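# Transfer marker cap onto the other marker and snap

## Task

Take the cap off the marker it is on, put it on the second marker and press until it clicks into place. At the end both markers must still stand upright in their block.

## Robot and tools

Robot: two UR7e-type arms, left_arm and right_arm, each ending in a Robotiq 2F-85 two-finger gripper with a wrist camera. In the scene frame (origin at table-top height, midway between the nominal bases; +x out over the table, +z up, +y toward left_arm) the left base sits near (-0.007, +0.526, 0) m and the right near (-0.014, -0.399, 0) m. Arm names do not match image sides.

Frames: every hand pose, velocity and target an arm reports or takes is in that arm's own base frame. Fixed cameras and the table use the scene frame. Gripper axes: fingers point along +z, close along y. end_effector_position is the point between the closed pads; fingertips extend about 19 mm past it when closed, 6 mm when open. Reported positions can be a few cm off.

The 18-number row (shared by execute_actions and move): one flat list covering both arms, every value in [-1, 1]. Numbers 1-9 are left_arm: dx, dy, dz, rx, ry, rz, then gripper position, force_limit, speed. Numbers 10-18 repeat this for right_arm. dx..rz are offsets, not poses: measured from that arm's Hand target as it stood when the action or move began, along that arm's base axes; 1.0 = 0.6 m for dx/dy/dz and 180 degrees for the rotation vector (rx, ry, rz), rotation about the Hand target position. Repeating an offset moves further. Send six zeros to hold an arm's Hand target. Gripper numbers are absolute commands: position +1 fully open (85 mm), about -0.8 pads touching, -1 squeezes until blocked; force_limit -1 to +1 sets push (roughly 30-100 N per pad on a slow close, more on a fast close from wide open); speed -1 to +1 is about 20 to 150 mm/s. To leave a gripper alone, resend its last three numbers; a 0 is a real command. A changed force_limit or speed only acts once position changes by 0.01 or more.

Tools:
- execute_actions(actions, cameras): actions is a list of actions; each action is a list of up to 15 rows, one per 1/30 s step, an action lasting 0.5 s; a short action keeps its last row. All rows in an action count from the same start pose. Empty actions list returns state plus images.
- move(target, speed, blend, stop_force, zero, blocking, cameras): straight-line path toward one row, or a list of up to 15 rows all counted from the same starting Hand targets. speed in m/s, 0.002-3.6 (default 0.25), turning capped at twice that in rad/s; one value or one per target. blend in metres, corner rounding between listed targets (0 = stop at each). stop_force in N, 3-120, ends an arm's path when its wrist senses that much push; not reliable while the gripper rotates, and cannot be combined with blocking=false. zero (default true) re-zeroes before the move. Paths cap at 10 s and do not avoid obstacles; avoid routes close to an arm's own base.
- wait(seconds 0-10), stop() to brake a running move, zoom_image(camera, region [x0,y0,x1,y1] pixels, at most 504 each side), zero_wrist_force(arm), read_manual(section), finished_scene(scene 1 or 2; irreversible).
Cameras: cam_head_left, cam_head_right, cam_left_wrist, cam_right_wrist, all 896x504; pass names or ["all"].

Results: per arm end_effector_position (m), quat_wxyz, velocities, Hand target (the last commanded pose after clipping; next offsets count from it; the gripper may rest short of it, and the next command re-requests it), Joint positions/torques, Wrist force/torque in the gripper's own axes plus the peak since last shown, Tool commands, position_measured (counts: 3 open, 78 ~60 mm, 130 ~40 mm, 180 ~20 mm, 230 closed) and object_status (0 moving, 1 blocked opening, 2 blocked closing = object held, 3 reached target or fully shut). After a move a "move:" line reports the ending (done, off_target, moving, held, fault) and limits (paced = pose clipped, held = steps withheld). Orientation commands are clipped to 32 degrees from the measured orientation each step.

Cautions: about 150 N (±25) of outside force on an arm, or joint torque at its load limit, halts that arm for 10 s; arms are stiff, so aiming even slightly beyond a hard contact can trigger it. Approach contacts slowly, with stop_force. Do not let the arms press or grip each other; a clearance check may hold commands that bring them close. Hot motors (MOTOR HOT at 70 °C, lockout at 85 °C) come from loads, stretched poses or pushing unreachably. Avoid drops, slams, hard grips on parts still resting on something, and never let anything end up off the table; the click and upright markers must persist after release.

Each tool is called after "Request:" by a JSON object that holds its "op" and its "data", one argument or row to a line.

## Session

Request:
{"op": "execute_actions", "data": {
  "actions": []
}}

Request:
{"op": "zoom_image", "data": {
  "camera": "cam_head_right",
  "region": [400, 200, 560, 320]
}}

Request:
{"op": "zoom_image", "data": {
  "camera": "cam_head_left",
  "region": [400, 200, 560, 320]
}}

Scene clock: 0.00 s.
left_arm: end_effector_position=(+0.4966, -0.1719, +0.3014) position_measured=3 object_status=3 end_effector_quat_wxyz=(-0.090, +0.913, -0.320, +0.239) | right_arm: end_effector_position=(+0.5795, -0.4820, +0.2523) position_measured=3 object_status=3 end_effector_quat_wxyz=(-0.382, -0.563, +0.727, -0.090)
Joint positions: left_arm=[-0.773 -1.779 2.011 -2.181 -1.211 -3.171] | right_arm=[2.863 -2.284 -0.9 -1.916 0.844 -1.448]
Joint velocities: within noise
Joint torques (N m): no reading
Wrist force (N): no reading
Wrist torque (N m): no reading
Wrist force, peak (N): no reading
Hand target: left_arm +0.4966, -0.1719, +0.3014; -0.090, +0.913, -0.320, +0.239 | right_arm +0.5795, -0.4820, +0.2523; -0.382, -0.563, +0.727, -0.090
Tool commands: left_gripper/position=+1.0 left_gripper/force_limit=+1.0 left_gripper/speed=+1.0 right_gripper/position=+1.0 right_gripper/force_limit=+1.0 right_gripper/speed=+1.0
camera_calibration:
cam_left_wrist: T_world_to_cam=[[-0.552909, -0.773563, -0.309665, 0.239477], [-0.802093, 0.594783, -0.0536615, 0.535234], [0.225694, 0.21871, -0.94933, 0.341965], [0, 0, 0, 1]] pos_world=[0.484537, -0.207889, 0.427516]
cam_right_wrist: T_world_to_cam=[[-0.894939, 0.344995, 0.282954, 0.620964], [0.225254, 0.896747, -0.380928, 0.419799], [-0.385157, -0.27717, -0.880245, 0.43567], [0, 0, 0, 1]] pos_world=[0.628964, -0.469928, 0.367705]

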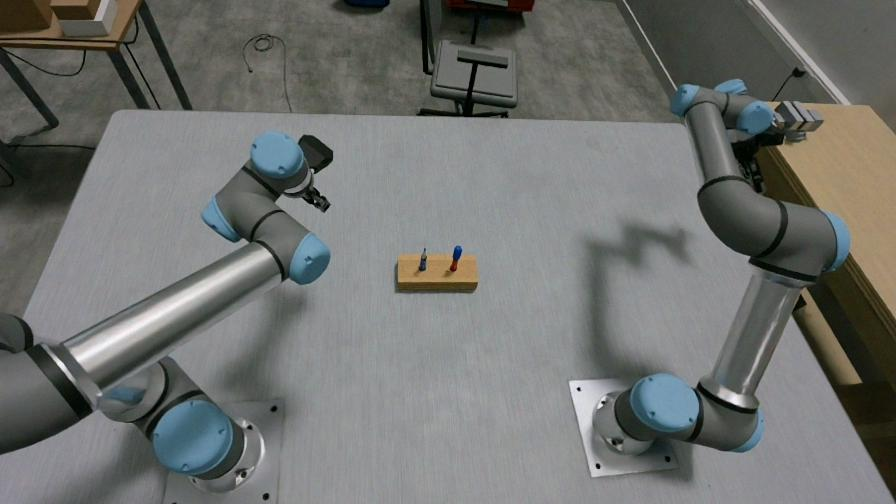

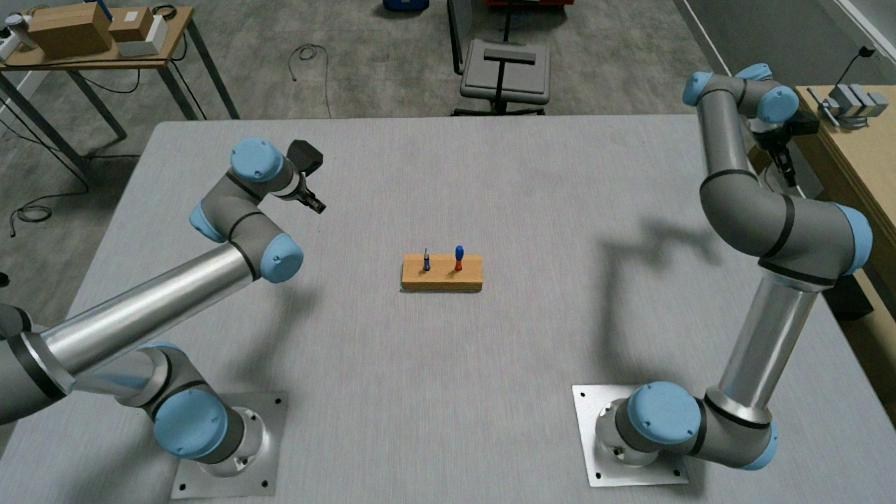

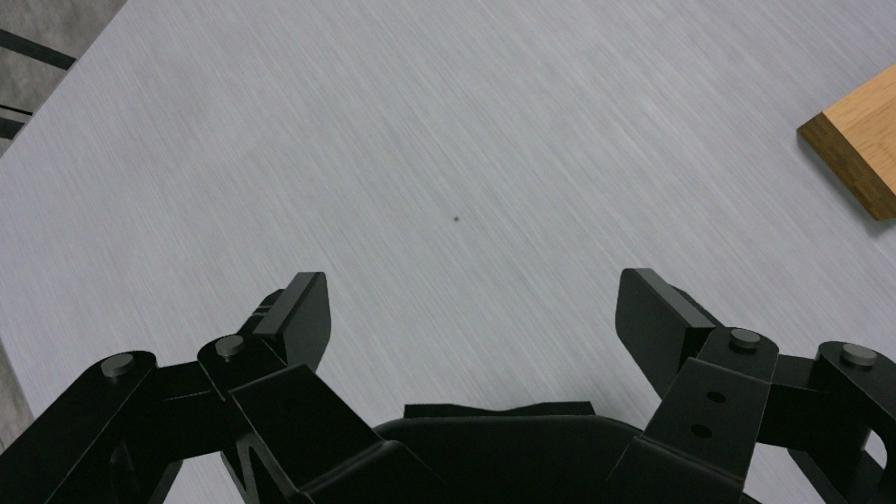

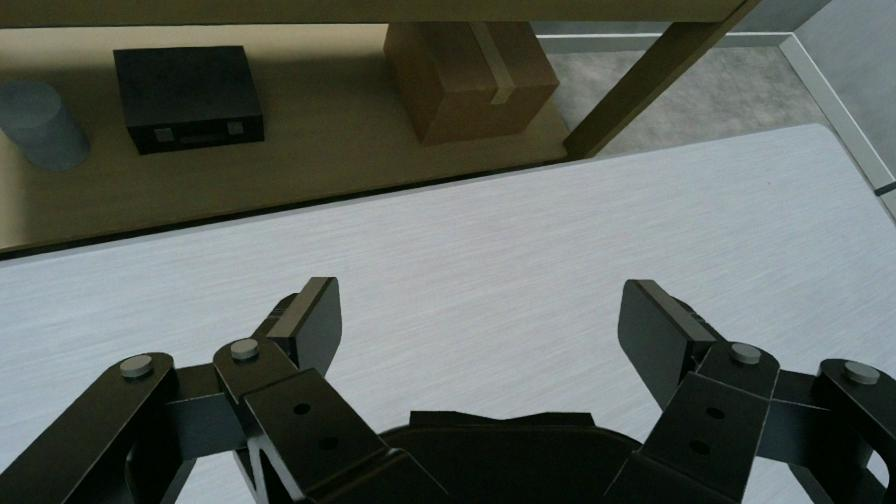

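Scaled by 3.150 from the camera's 896x504 image, which has a finer 1280x720 frame.

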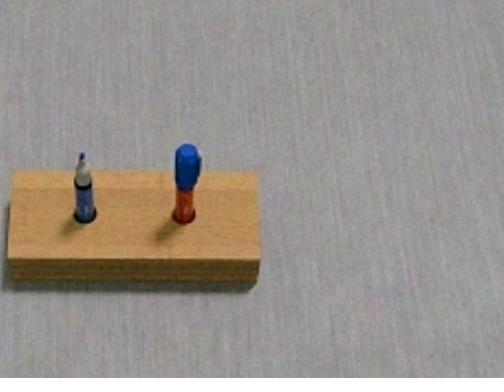

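Scaled by 3.150 from the camera's 896x504 image, which has a finer 1280x720 frame.

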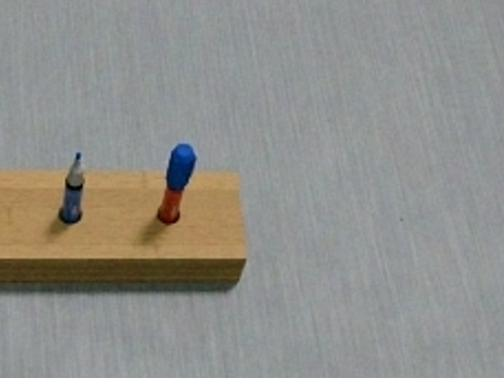

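Request:
{"op": "move", "data": {
  "target": [-0.3277, -0.4135, -0.169, -0.2048, -0.1397, -0.0124, 0.1, -1, 0, 0.0342, 0.72, 0.1628, 0.2748, -0.0084, 0.3898, 1, 1, 1],
  "speed": 0.35,
  "cameras": ["cam_left_wrist", "cam_head_right"]
}}

Scene clock: 13.40 s.
left_arm: end_effector_position=(+0.3000, -0.4199, +0.1999) position_measured=117 object_status=3 end_effector_quat_wxyz=(+0.139, +0.815, -0.219, +0.518) | right_arm: end_effector_position=(+0.6000, -0.0500, +0.3501) position_measured=3 object_status=3 end_effector_quat_wxyz=(+0.000, +0.966, -0.259, +0.000)
Joint positions: left_arm=[-1.687 -1.518 2.58 -3.335 -0.59 -3.917] | right_arm=[3.281 -1.8 -1.264 -1.649 1.572 -2.478]
Joint torques (N m): left_arm=[-6.46 -8.42 -31.72 -4.33 2.57 -0.89] | right_arm=[-1.41 19.58 8.36 4.53 0.95 -0.85]
Wrist force (N): left_arm=[3.0 -1.4 0.8] | right_arm=[0.3 0.1 -1.4]
Wrist torque (N m): left_arm=[-0.75 -0.25 0.40] | right_arm=[0.14 -0.24 0.00]
Wrist force, peak (N): left_arm=[0.6 -5.0 -0.8] | right_arm=[1.7 1.2 -1.2]
Hand target: left_arm +0.3000, -0.4200, +0.2000; +0.139, +0.815, -0.219, +0.518 | right_arm +0.6000, -0.0500, +0.3500; +0.000, +0.966, -0.259, +0.000
Off the commanded pose: left_arm 0.000 m, 0 deg | right_arm 0.000 m, 0 deg.
move: done
camera_calibration:
cam_left_wrist: T_world_to_cam=[[-0.513995, -0.857786, -0.00343044, -0.200782], [-0.606928, 0.366498, -0.705208, 0.495524], [0.606175, -0.360391, -0.708993, -0.061055], [0, 0, 0, 1]] pos_world=[0.234556, -0.37584, 0.305471]
Images, in order (width x height): cam_head_right 896x504, cam_left_wrist 896x504.

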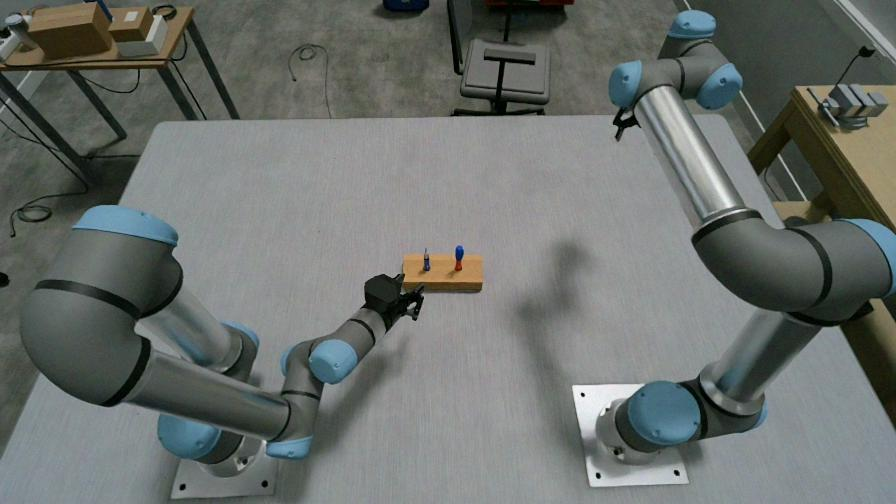

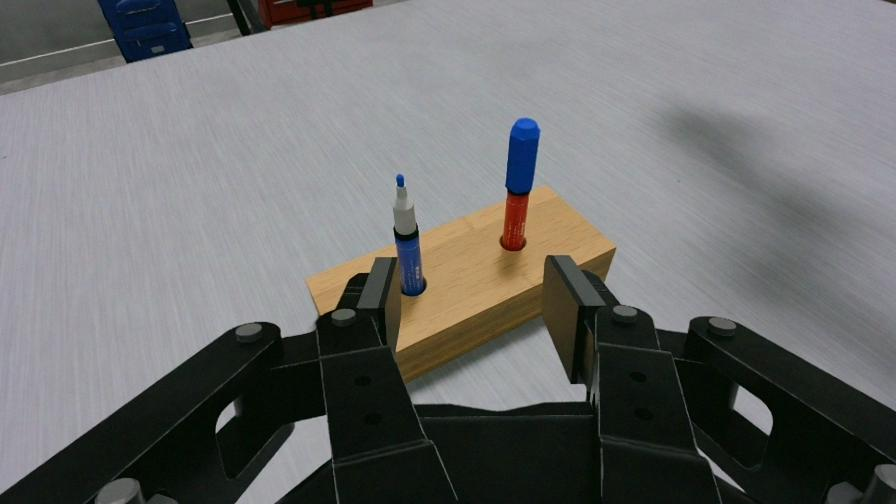

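Request:
{"op": "move", "data": {
  "target": [0.0507, -0.1042, -0.1408, 0, 0, 0, 0.1, -1, 0, -0.2457, 0.7233, -0.1667, 0, 0, 0, 1, 1, 1],
  "speed": 0.3,
  "cameras": ["cam_left_wrist", "cam_right_wrist"]
}}

Request:
{"op": "zoom_image", "data": {
  "camera": "cam_right_wrist",
  "region": [380, 130, 580, 290]
}}

Request:
{"op": "zoom_image", "data": {
  "camera": "cam_left_wrist",
  "region": [380, 20, 560, 280]
}}

Scene clock: 17.03 s.
left_arm: end_effector_position=(+0.3304, -0.4825, +0.1155) position_measured=117 object_status=3 end_effector_quat_wxyz=(+0.139, +0.815, -0.219, +0.518) | right_arm: end_effector_position=(+0.4527, +0.3840, +0.2500) position_measured=3 object_status=3 end_effector_quat_wxyz=(+0.000, +0.966, -0.259, +0.000)
Joint positions: left_arm=[-1.582 -1.065 2.405 -3.721 -0.662 -3.787] | right_arm=[4.071 -1.791 -1.531 -1.39 1.571 -1.688]
Joint torques (N m): left_arm=[-9.66 -41.63 6.28 -1.05 2.85 -1.03] | right_arm=[4.03 51.75 8.01 1.11 0.25 0.69]
Wrist force (N): left_arm=[3.1 -1.0 0.8] | right_arm=[0.4 0.1 -1.2]
Wrist torque (N m): left_arm=[-0.57 -0.31 0.10] | right_arm=[0.16 -0.27 -0.20]
Wrist force, peak (N): left_arm=[3.3 -2.0 0.3] | right_arm=[-13.5 -5.8 -0.6]
Hand target: left_arm +0.3304, -0.4825, +0.1155; +0.139, +0.815, -0.219, +0.518 | right_arm +0.4526, +0.3840, +0.2499; +0.000, +0.966, -0.259, +0.000
Off the commanded pose: left_arm 0.000 m, 0 deg | right_arm 0.000 m, 0 deg.
move: done
camera_calibration:
cam_left_wrist: T_world_to_cam=[[-0.513911, -0.857837, -0.00328567, -0.239134], [-0.606872, 0.366265, -0.705377, 0.477211], [0.606302, -0.360507, -0.708825, -0.162038], [0, 0, 0, 1]] pos_world=[0.264957, -0.43834, 0.220972]
cam_right_wrist: T_world_to_cam=[[-0.506075, -0.862316, -0.017294, 0.571999], [-0.81339, 0.4705, 0.342091, 0.124126], [-0.286854, 0.18719, -0.939508, 0.416764], [0, 0, 0, 1]] pos_world=[0.509987, 0.356829, 0.358983]
Images, in order (width x height): cam_left_wrist 896x504, cam_right_wrist 896x504.

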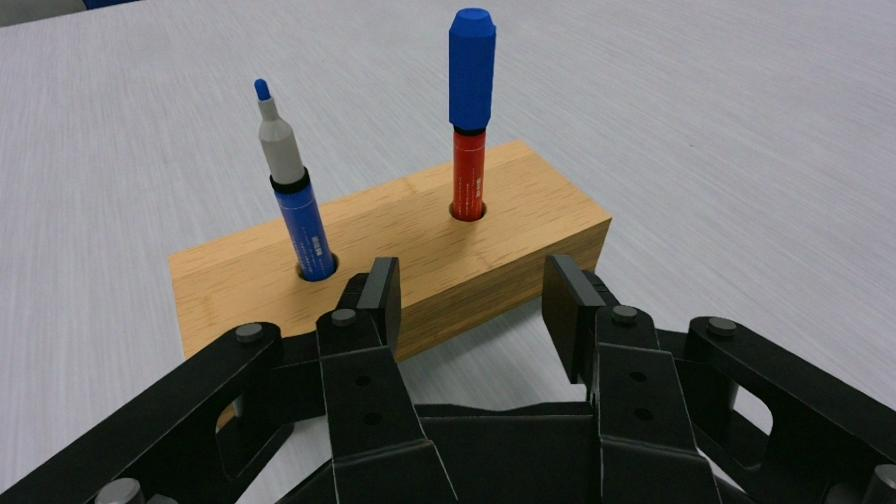

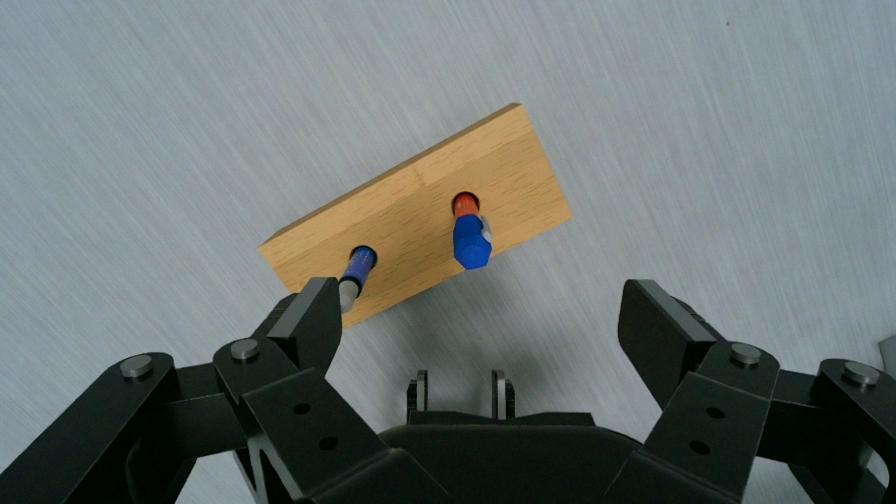

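Scaled by 2.520 from the camera's 896x504 image, which has a finer 1280x720 frame.

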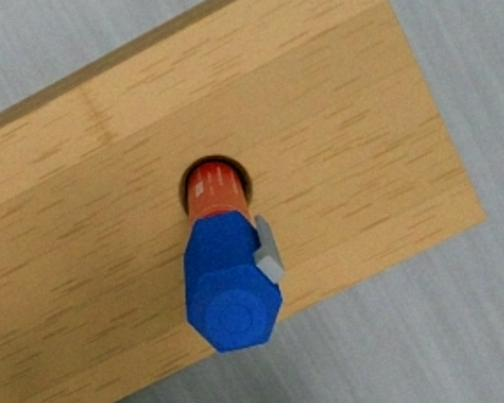

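Scaled by 1.938 from the camera's 896x504 image, which has a finer 1280x720 frame.

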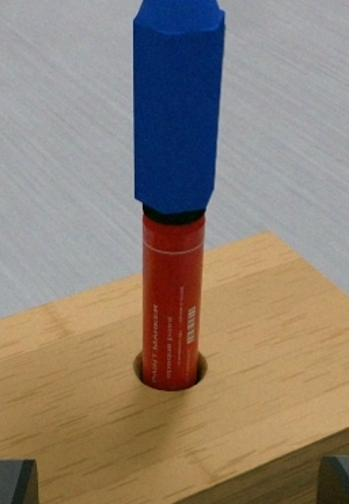

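Request:
{"op": "move", "data": {
  "target": [-0.0378, -0.0293, 0.0133, 0, 0, 0.0556, 0.2, -1, 0, -0.024, 0.013, -0.1, 0, 0, -0.0778, 0.2, -1, 0],
  "speed": 0.15,
  "cameras": ["cam_left_wrist", "cam_right_wrist"]
}}

Request:
{"op": "zoom_image", "data": {
  "camera": "cam_right_wrist",
  "region": [360, 150, 600, 350]
}}

Request:
{"op": "zoom_image", "data": {
  "camera": "cam_left_wrist",
  "region": [380, 20, 560, 280]
}}

Scene clock: 29.80 s.
left_arm: end_effector_position=(+0.3076, -0.5002, +0.1236) position_measured=104 object_status=3 end_effector_quat_wxyz=(+0.094, +0.831, -0.147, +0.528) | right_arm: end_effector_position=(+0.4382, +0.3918, +0.1898) position_measured=104 object_status=3 end_effector_quat_wxyz=(+0.000, +0.927, -0.375, +0.000)
Joint positions: left_arm=[-1.677 -1.151 2.339 -3.235 -0.498 -4.182] | right_arm=[4.1 -1.813 -1.662 -1.237 1.571 -1.415]
Joint torques (N m): left_arm=[8.77 -13.56 3.93 -1.2 1.21 -1.02] | right_arm=[-6 55.75 39.77 1.35 -0.41 0.39]
Wrist force (N): left_arm=[3.2 -1.0 1.0] | right_arm=[0.3 -0.2 -0.9]
Wrist torque (N m): left_arm=[-0.58 -0.25 0.40] | right_arm=[0.11 -0.24 -0.18]
Wrist force, peak (N): left_arm=[3.7 -6.0 2.3] | right_arm=[0.6 0.1 -2.1]
Hand target: left_arm +0.3077, -0.5001, +0.1235; +0.094, +0.831, -0.147, +0.528 | right_arm +0.4382, +0.3918, +0.1899; +0.000, +0.927, -0.375, +0.000
Off the commanded pose: left_arm 0.000 m, 0 deg | right_arm 0.000 m, 0 deg.
move: done
camera_calibration:
cam_left_wrist: T_world_to_cam=[[-0.357242, -0.934008, -0.00284936, -0.352414], [-0.661299, 0.255087, -0.705418, 0.436786], [0.659593, -0.250121, -0.708786, -0.109962], [0, 0, 0, 1]] pos_world=[0.235479, -0.46808, 0.229173]
cam_right_wrist: T_world_to_cam=[[-0.699559, -0.714374, -0.0169199, 0.597081], [-0.675419, 0.653311, 0.342045, -0.00288027], [-0.233294, 0.250709, -0.939531, 0.306212], [0, 0, 0, 1]] pos_world=[0.487186, 0.351651, 0.298784]
Images, in order (width x height): cam_left_wrist 896x504, cam_right_wrist 896x504.

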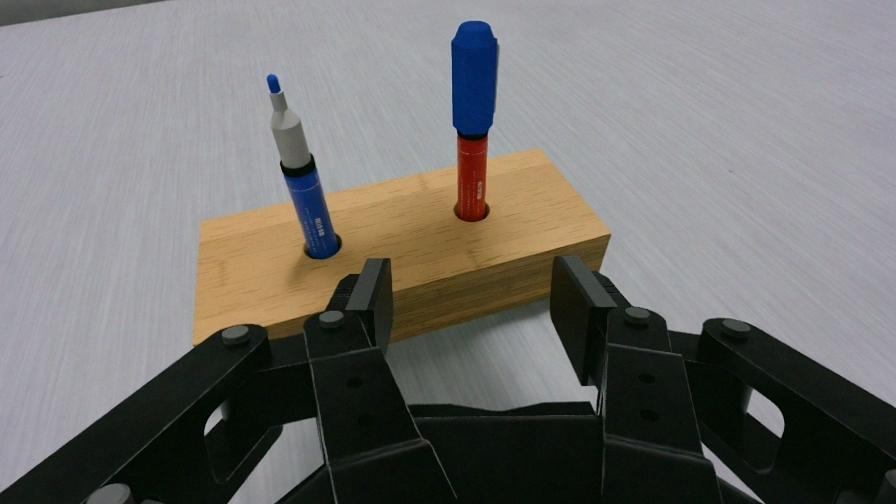

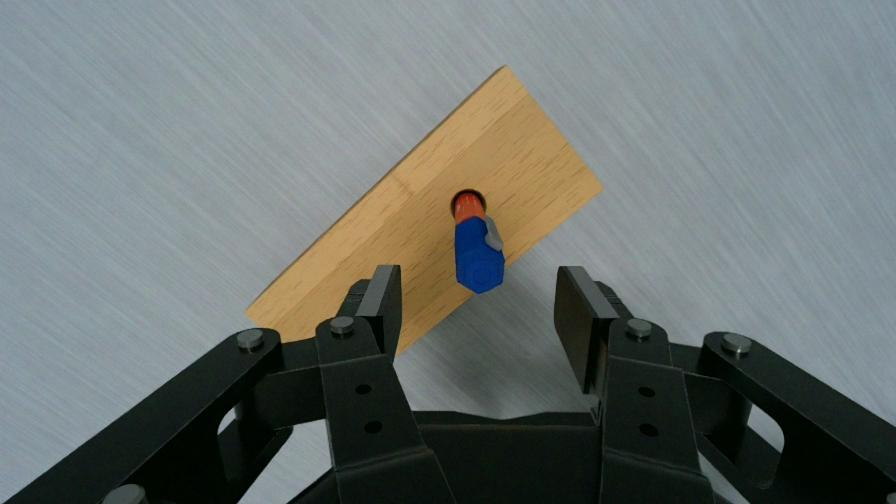

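Scaled by 2.100 from the camera's 896x504 image, which has a finer 1280x720 frame.

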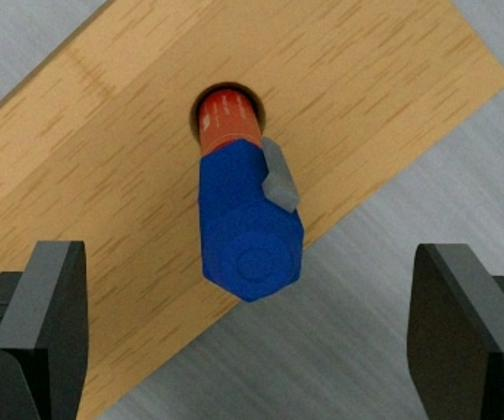

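Scaled by 1.938 from the camera's 896x504 image, which has a finer 1280x720 frame.

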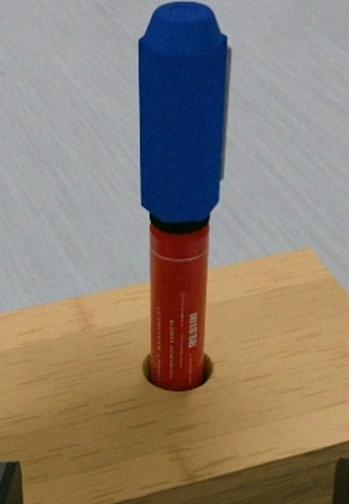

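Request:
{"op": "move", "data": {
  "target": [0, 0, 0, 0, 0, 0, 0.2, -1, 0, -0.007, 0.0018, -0.075, 0, 0, 0, 0.2, -1, 0],
  "speed": 0.1,
  "cameras": ["cam_left_wrist", "cam_right_wrist"]
}}

Request:
{"op": "zoom_image", "data": {
  "camera": "cam_right_wrist",
  "region": [360, 170, 600, 410]
}}

Request:
{"op": "zoom_image", "data": {
  "camera": "cam_left_wrist",
  "region": [380, 0, 560, 260]
}}

Scene clock: 36.17 s.
left_arm: end_effector_position=(+0.3077, -0.5001, +0.1235) position_measured=104 object_status=3 end_effector_quat_wxyz=(+0.094, +0.831, -0.147, +0.528) | right_arm: end_effector_position=(+0.4339, +0.3929, +0.1448) position_measured=104 object_status=3 end_effector_quat_wxyz=(+0.000, +0.927, -0.375, +0.000)
Joint positions: left_arm=[-1.677 -1.151 2.339 -3.235 -0.498 -4.182] | right_arm=[4.107 -1.849 -1.74 -1.123 1.571 -1.408]
Joint torques (N m): left_arm=[8.95 -13.78 3.75 -4.73 2.53 1.1] | right_arm=[-6.36 56.18 37.31 2.6 -0.6 -0.98]
Wrist force (N): left_arm=[3.0 -0.6 0.9] | right_arm=[0.3 0.0 -0.9]
Wrist torque (N m): left_arm=[-0.52 -0.22 0.40] | right_arm=[0.13 -0.24 -0.18]
Wrist force, peak (N): left_arm=[3.5 -0.6 1.4] | right_arm=[0.4 -0.3 -3.3]
Hand target: left_arm +0.3077, -0.5001, +0.1235; +0.094, +0.831, -0.147, +0.528 | right_arm +0.4340, +0.3929, +0.1449; +0.000, +0.927, -0.375, +0.000
Off the commanded pose: left_arm 0.000 m, 0 deg | right_arm 0.000 m, 0 deg.
move: done
camera_calibration:
cam_left_wrist: T_world_to_cam=[[-0.357159, -0.934037, -0.00333771, -0.352208], [-0.661221, 0.25536, -0.705392, 0.436788], [0.659715, -0.24973, -0.70881, -0.109987], [0, 0, 0, 1]] pos_world=[0.235579, -0.46798, 0.228972]
cam_right_wrist: T_world_to_cam=[[-0.699639, -0.714299, -0.0168057, 0.594079], [-0.675304, 0.653395, 0.34211, 0.0087862], [-0.233388, 0.250702, -0.93951, 0.262697], [0, 0, 0, 1]] pos_world=[0.482884, 0.35275, 0.253784]
Images, in order (width x height): cam_left_wrist 896x504, cam_right_wrist 896x504.

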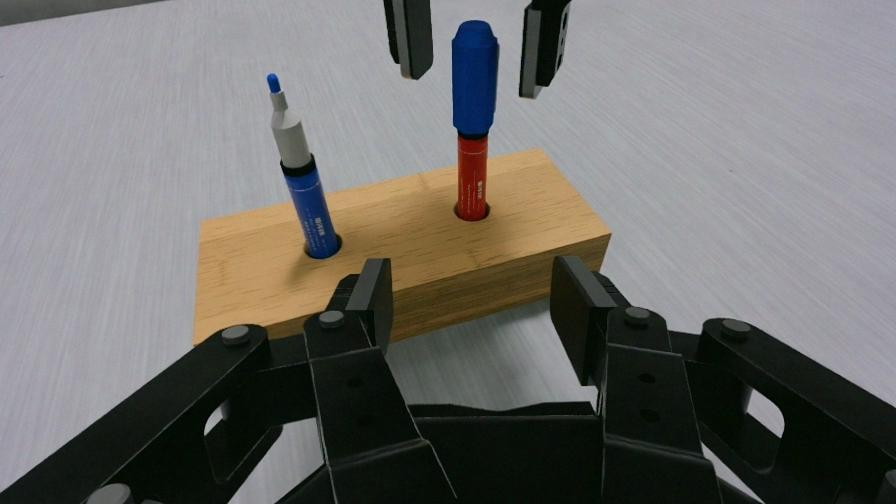

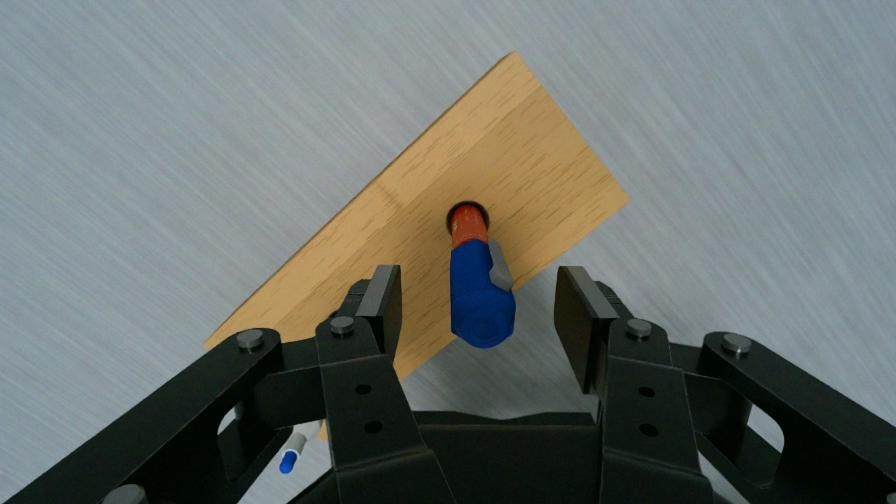

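Scaled by 2.100 from the camera's 896x504 image, which has a finer 1280x720 frame.

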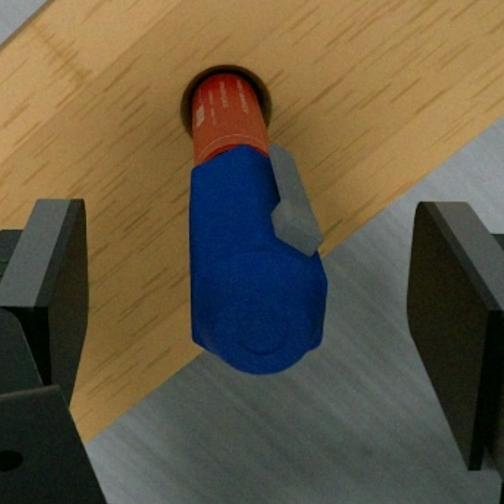

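Scaled by 1.938 from the camera's 896x504 image, which has a finer 1280x720 frame.

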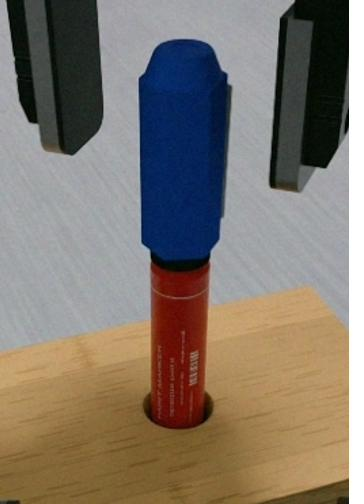

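Request:
{"op": "move", "data": {
  "target": [
    [0, 0, 0, 0, 0, 0, 0.2, -1, 0, -0.0018, -0.002, -0.0067, 0, 0, 0, 0.2, -1, 0],
    [0, 0, 0, 0, 0, 0, 0.2, -1, 0, -0.0018, -0.002, -0.0067, 0, 0, 0, -1, -1, -1],
    [0, 0, 0, 0, 0, 0, 0.2, -1, 0, -0.0018, -0.002, -0.0067, 0, 0, 0.1333, -1, -1, -1]
  ],
  "speed": [0.06, 0.1, 0.12],
  "cameras": ["cam_left_wrist", "cam_right_wrist"]
}}

Request:
{"op": "zoom_image", "data": {
  "camera": "cam_right_wrist",
  "region": [360, 170, 600, 410]
}}

Request:
{"op": "zoom_image", "data": {
  "camera": "cam_left_wrist",
  "region": [380, 0, 560, 260]
}}

Scene clock: 53.27 s.
left_arm: end_effector_position=(+0.3077, -0.5001, +0.1235) position_measured=104 object_status=3 end_effector_quat_wxyz=(+0.094, +0.831, -0.147, +0.528) | right_arm: end_effector_position=(+0.4329, +0.3917, +0.1409) position_measured=186 object_status=2 end_effector_quat_wxyz=(+0.000, +0.985, -0.174, +0.000)
Joint positions: left_arm=[-1.677 -1.151 2.339 -3.235 -0.498 -4.182] | right_arm=[4.107 -1.849 -1.75 -1.112 1.571 -1.827]
Joint torques (N m): left_arm=[7.93 -19.1 2.89 -4.7 0.15 1.07] | right_arm=[-5.5 18.18 35.63 0.33 0.91 -0.51]
Wrist force (N): left_arm=[3.1 -0.8 1.1] | right_arm=[0.5 -0.5 -1.2]
Wrist torque (N m): left_arm=[-0.55 -0.24 0.40] | right_arm=[0.14 -0.26 -0.01]
Wrist force, peak (N): left_arm=[3.6 -0.9 1.5] | right_arm=[0.3 -1.0 -1.9]
Hand target: left_arm +0.3077, -0.5001, +0.1235; +0.094, +0.831, -0.147, +0.528 | right_arm +0.4329, +0.3917, +0.1409; +0.000, +0.985, -0.174, +0.000
Off the commanded pose: left_arm 0.000 m, 0 deg | right_arm 0.000 m, 0 deg.
move: done
camera_calibration:
cam_left_wrist: T_world_to_cam=[[-0.357159, -0.934037, -0.00333771, -0.352208], [-0.661221, 0.25536, -0.705392, 0.436788], [0.659715, -0.24973, -0.70881, -0.109987], [0, 0, 0, 1]] pos_world=[0.235579, -0.46798, 0.228972]
cam_right_wrist: T_world_to_cam=[[-0.348916, -0.936996, -0.0172213, 0.527966], [-0.88262, 0.322379, 0.342132, 0.229734], [-0.315024, 0.134575, -0.939494, 0.339959], [0, 0, 0, 1]] pos_world=[0.494079, 0.37489, 0.249883]
Images, in order (width x height): cam_left_wrist 896x504, cam_right_wrist 896x504.

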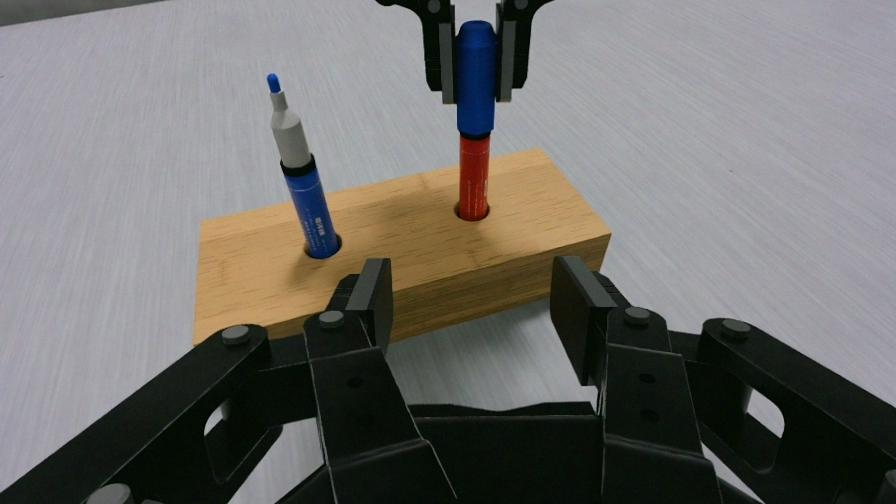

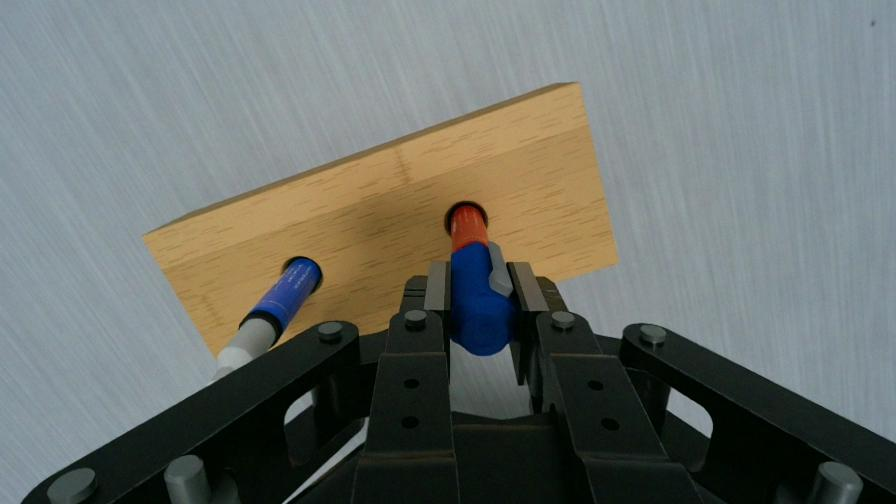

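Scaled by 2.100 from the camera's 896x504 image, which has a finer 1280x720 frame.

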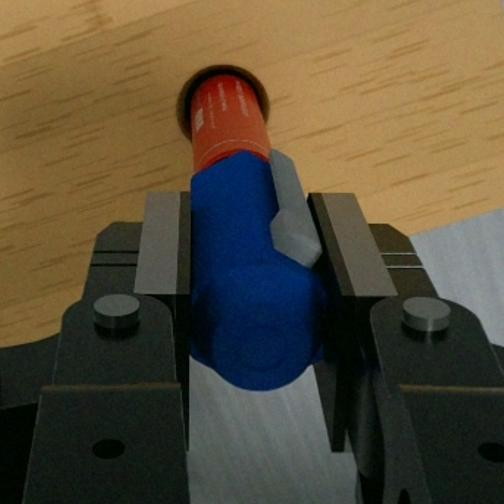

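Scaled by 1.938 from the camera's 896x504 image, which has a finer 1280x720 frame.

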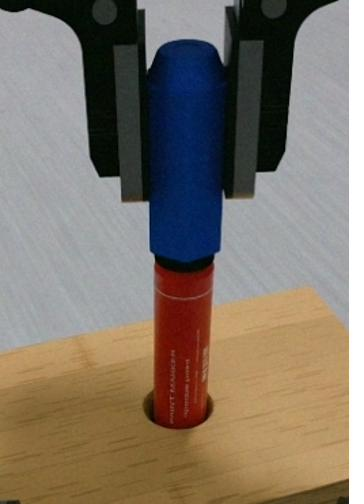

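Request:
{"op": "move", "data": {
  "target": [0.147, -0.0685, -0.068, 0, 0, 0, 0.2, -1, 0, 0, 0, 0, 0, 0, 0, -0.2, -1, -1],
  "speed": 0.15,
  "cameras": ["cam_left_wrist", "cam_right_wrist"]
}}

Request:
{"op": "zoom_image", "data": {
  "camera": "cam_left_wrist",
  "region": [360, 100, 600, 340]
}}

Request:
{"op": "zoom_image", "data": {
  "camera": "cam_right_wrist",
  "region": [360, 170, 600, 410]
}}

Scene clock: 59.77 s.
left_arm: end_effector_position=(+0.3959, -0.5411, +0.0826) position_measured=104 object_status=3 end_effector_quat_wxyz=(+0.094, +0.831, -0.147, +0.528) | right_arm: end_effector_position=(+0.4329, +0.3917, +0.1409) position_measured=154 object_status=3 end_effector_quat_wxyz=(+0.000, +0.985, -0.174, +0.000)
Joint positions: left_arm=[-1.477 -0.889 2.11 -3.534 -0.614 -3.87] | right_arm=[4.107 -1.849 -1.75 -1.112 1.571 -1.827]
Joint torques (N m): left_arm=[2.4 -45.59 -5.43 -2.14 2.13 1.05] | right_arm=[2.3 21.88 35.1 1.01 -1.06 -0.41]
Wrist force (N): left_arm=[3.0 -1.7 0.6] | right_arm=[0.2 0.1 -1.5]
Wrist torque (N m): left_arm=[-0.71 -0.28 0.20] | right_arm=[0.14 -0.23 -0.01]
Wrist force, peak (N): left_arm=[3.8 -3.8 1.5] | right_arm=[0.7 -0.5 -1.4]
Hand target: left_arm +0.3959, -0.5412, +0.0827; +0.094, +0.831, -0.147, +0.528 | right_arm +0.4329, +0.3917, +0.1409; +0.000, +0.985, -0.174, +0.000
Off the commanded pose: left_arm 0.000 m, 0 deg | right_arm 0.000 m, 0 deg.
move: done
camera_calibration:
cam_left_wrist: T_world_to_cam=[[-0.357075, -0.93407, -0.00337906, -0.359267], [-0.661297, 0.255351, -0.705324, 0.476831], [0.659684, -0.249619, -0.708877, -0.207278], [0, 0, 0, 1]] pos_world=[0.32378, -0.50908, 0.188171]
cam_right_wrist: T_world_to_cam=[[-0.34872, -0.937067, -0.0172974, 0.527916], [-0.882697, 0.322171, 0.342129, 0.229852], [-0.315025, 0.134576, -0.939494, 0.33996], [0, 0, 0, 1]] pos_world=[0.49408, 0.374891, 0.249883]
Images, in order (width x height): cam_left_wrist 896x504, cam_right_wrist 896x504.

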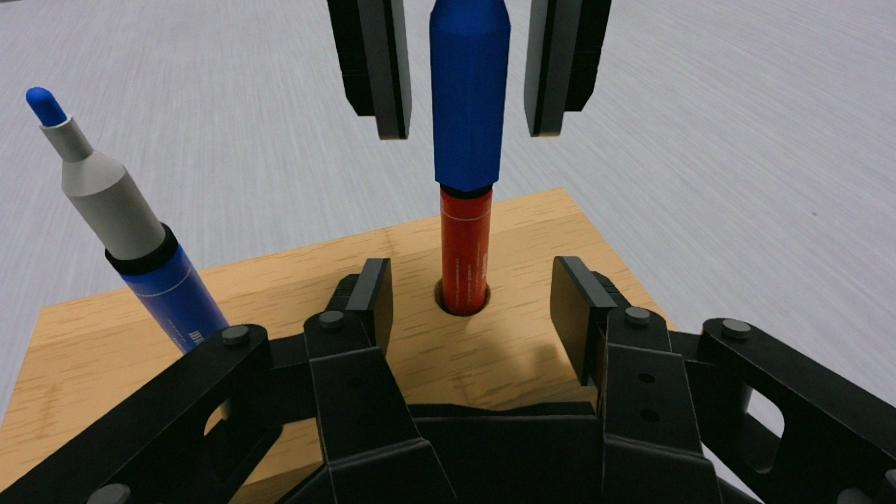

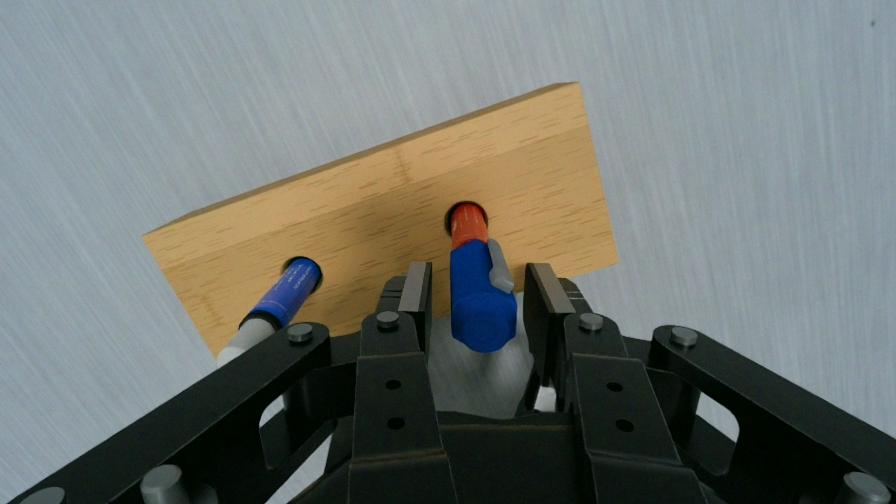

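Scaled by 2.100 from the camera's 896x504 image, which has a finer 1280x720 frame.

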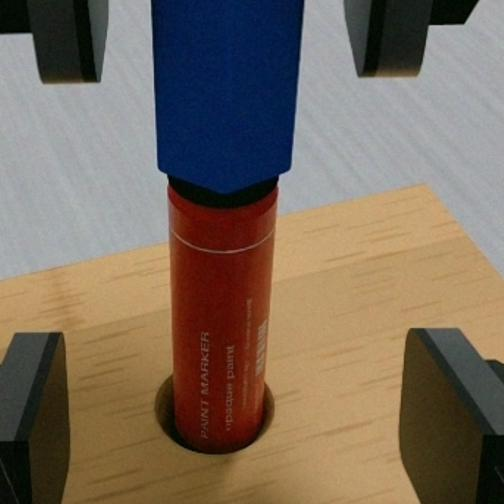

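Scaled by 2.100 from the camera's 896x504 image, which has a finer 1280x720 frame.

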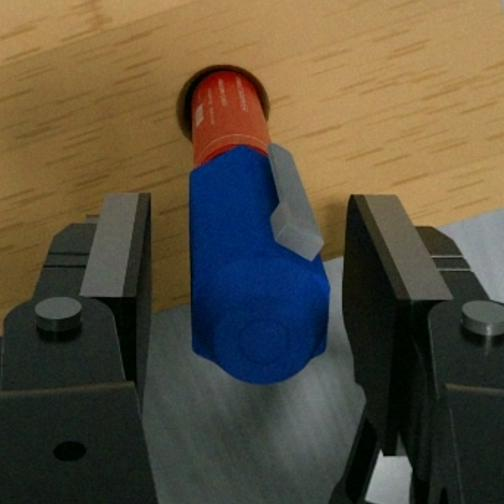

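Request:
{"op": "move", "data": {
  "target": [
    [0.0317, -0.0097, -0.0042, 0, 0, 0, 0.2, -1, 0, 0, 0, 0, 0, 0, 0, -0.2, -1, -1],
    [0.0317, -0.0097, -0.0042, 0, 0, 0, -1, -0.6, -1, 0, 0, 0, 0, 0, 0, -0.2, -1, -1]
  ],
  "speed": 0.06,
  "cameras": ["cam_left_wrist", "cam_right_wrist"]
}}

Request:
{"op": "zoom_image", "data": {
  "camera": "cam_left_wrist",
  "region": [360, 0, 600, 340]
}}

Request:
{"op": "zoom_image", "data": {
  "camera": "cam_right_wrist",
  "region": [360, 170, 600, 410]
}}

Scene clock: 66.50 s.
left_arm: end_effector_position=(+0.4149, -0.5470, +0.0802) position_measured=192 object_status=0 end_effector_quat_wxyz=(+0.094, +0.831, -0.147, +0.528) | right_arm: end_effector_position=(+0.4329, +0.3917, +0.1409) position_measured=154 object_status=3 end_effector_quat_wxyz=(+0.000, +0.985, -0.174, +0.000)
Joint positions: left_arm=[-1.439 -0.861 2.064 -3.554 -0.64 -3.823] | right_arm=[4.107 -1.849 -1.75 -1.112 1.571 -1.827]
Joint torques (N m): left_arm=[-9.49 -55.35 3.48 -1.27 0.37 1.06] | right_arm=[4.98 24.81 31.73 1.72 -0.58 0.53]
Wrist force (N): left_arm=[2.7 -2.3 0.2] | right_arm=[0.4 0.2 -1.2]
Wrist torque (N m): left_arm=[-0.66 -0.28 0.18] | right_arm=[0.16 -0.26 -0.02]
Wrist force, peak (N): left_arm=[4.2 -3.3 -0.3] | right_arm=[0.4 0.2 -1.4]
Hand target: left_arm +0.4149, -0.5470, +0.0802; +0.094, +0.831, -0.147, +0.528 | right_arm +0.4329, +0.3917, +0.1409; +0.000, +0.985, -0.174, +0.000
Off the commanded pose: left_arm 0.000 m, 0 deg | right_arm 0.000 m, 0 deg.
move: done
camera_calibration:
cam_left_wrist: T_world_to_cam=[[-0.357075, -0.93407, -0.00342957, -0.3579], [-0.661194, 0.25535, -0.705421, 0.489095], [0.659788, -0.24962, -0.708781, -0.223086], [0, 0, 0, 1]] pos_world=[0.34278, -0.51488, 0.185671]
cam_right_wrist: T_world_to_cam=[[-0.34872, -0.937067, -0.0172974, 0.527916], [-0.882697, 0.322171, 0.342129, 0.229852], [-0.315025, 0.134576, -0.939494, 0.33996], [0, 0, 0, 1]] pos_world=[0.49408, 0.374891, 0.249883]
Images, in order (width x height): cam_left_wrist 896x504, cam_right_wrist 896x504.

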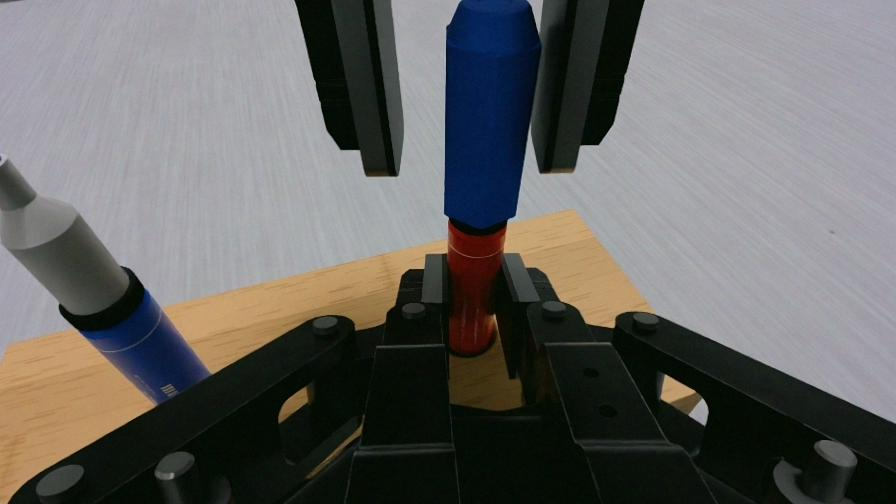

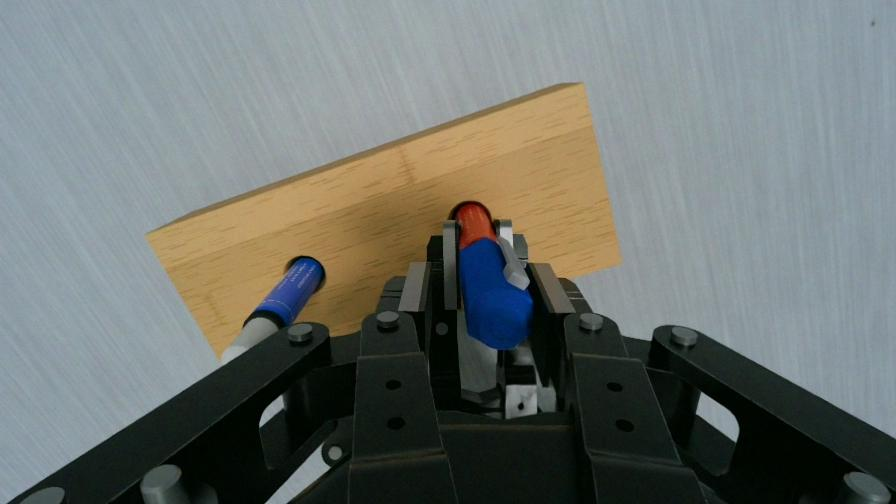

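Scaled by 1.482 from the camera's 896x504 image, which has a finer 1280x720 frame.

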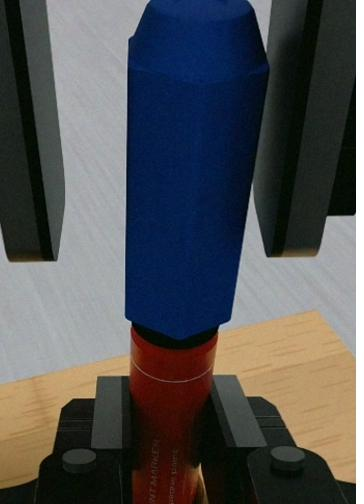

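Scaled by 2.100 from the camera's 896x504 image, which has a finer 1280x720 frame.

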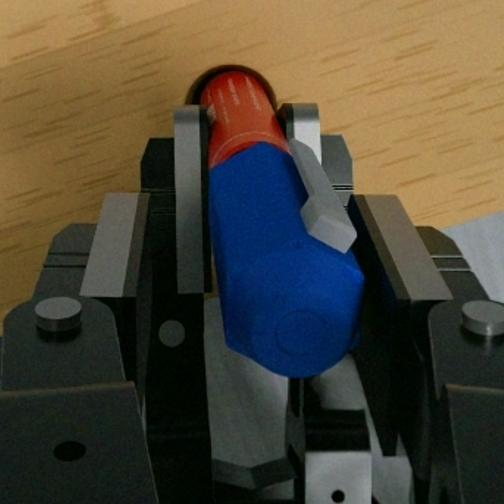

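Request:
{"op": "move", "data": {
  "target": [
    [0, 0, 0, 0, 0, 0, -1, -0.6, -1, -0.0024, -0.0066, 0, 0, 0, 0, -0.2, -1, -1],
    [0, 0, 0, 0, 0, 0, -1, -0.6, -1, -0.0024, -0.0066, 0, 0, 0, 0, -1, -0.1, -1]
  ],
  "speed": 0.05,
  "cameras": ["cam_left_wrist", "cam_right_wrist"]
}}

Request:
{"op": "zoom_image", "data": {
  "camera": "cam_right_wrist",
  "region": [360, 170, 600, 410]
}}

Scene clock: 75.27 s.
left_arm: end_effector_position=(+0.4149, -0.5470, +0.0802) position_measured=192 object_status=2 end_effector_quat_wxyz=(+0.094, +0.831, -0.147, +0.528) | right_arm: end_effector_position=(+0.4315, +0.3878, +0.1410) position_measured=186 object_status=0 end_effector_quat_wxyz=(+0.000, +0.985, -0.174, +0.000)
Joint positions: left_arm=[-1.439 -0.861 2.064 -3.554 -0.64 -3.823] | right_arm=[4.105 -1.841 -1.761 -1.11 1.571 -1.829]
Joint torques (N m): left_arm=[-9.83 -42.9 -7.23 -4.57 -0.07 0.97] | right_arm=[2.93 19.19 37.03 1.36 -0.69 0.51]
Wrist force (N): left_arm=[2.3 -1.3 0.3] | right_arm=[0.3 -1.5 -2.1]
Wrist torque (N m): left_arm=[-0.61 -0.27 0.19] | right_arm=[0.25 -0.29 -0.02]
Wrist force, peak (N): left_arm=[3.0 -2.3 -0.2] | right_arm=[0.1 -1.5 -2.2]
Hand target: left_arm +0.4149, -0.5470, +0.0802; +0.094, +0.831, -0.147, +0.528 | right_arm +0.4315, +0.3877, +0.1409; +0.000, +0.985, -0.174, +0.000
Off the commanded pose: left_arm 0.000 m, 0 deg | right_arm 0.000 m, 0 deg.
move: done
camera_calibration:
cam_left_wrist: T_world_to_cam=[[-0.357159, -0.934037, -0.00333771, -0.357871], [-0.661221, 0.25536, -0.705392, 0.489104], [0.659715, -0.24973, -0.70881, -0.223112], [0, 0, 0, 1]] pos_world=[0.342779, -0.51488, 0.185672]
cam_right_wrist: T_world_to_cam=[[-0.348759, -0.937051, -0.0174187, 0.52369], [-0.882715, 0.322177, 0.342077, 0.229802], [-0.314931, 0.134678, -0.939511, 0.340039], [0, 0, 0, 1]] pos_world=[0.49258, 0.370892, 0.249982]
Images, in order (width x height): cam_left_wrist 896x504, cam_right_wrist 896x504.

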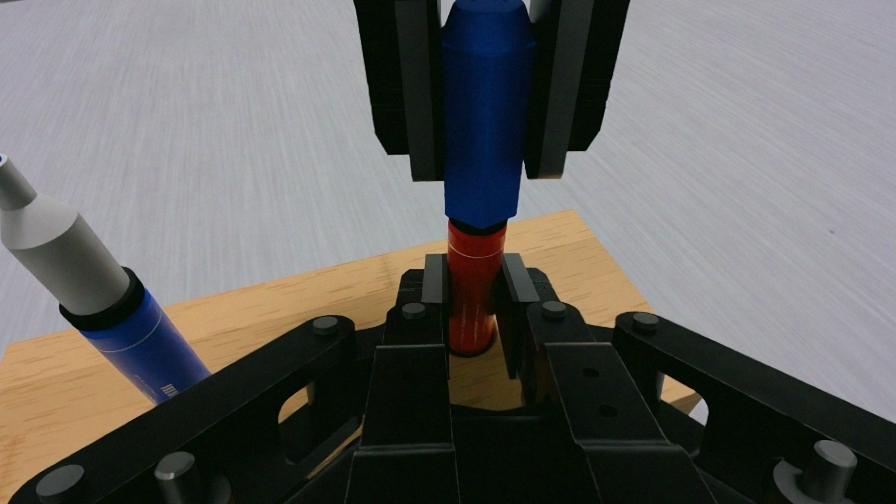

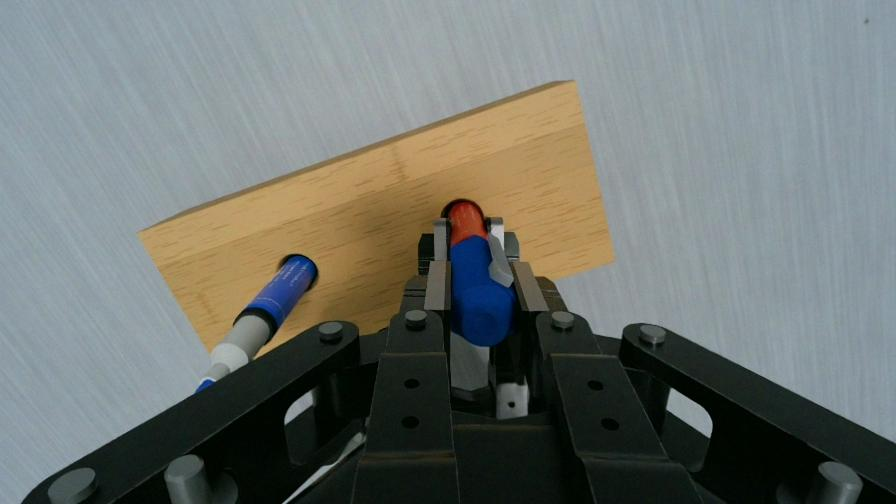

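Scaled by 2.100 from the camera's 896x504 image, which has a finer 1280x720 frame.

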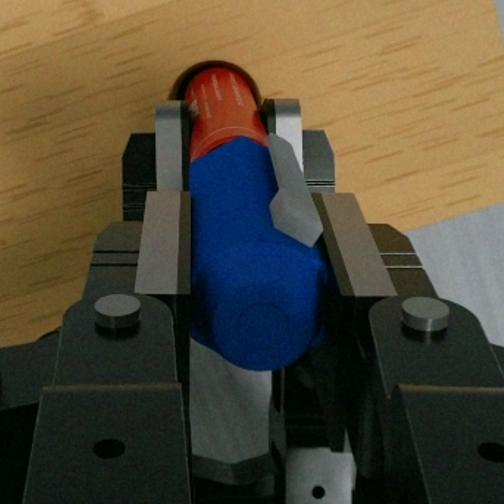

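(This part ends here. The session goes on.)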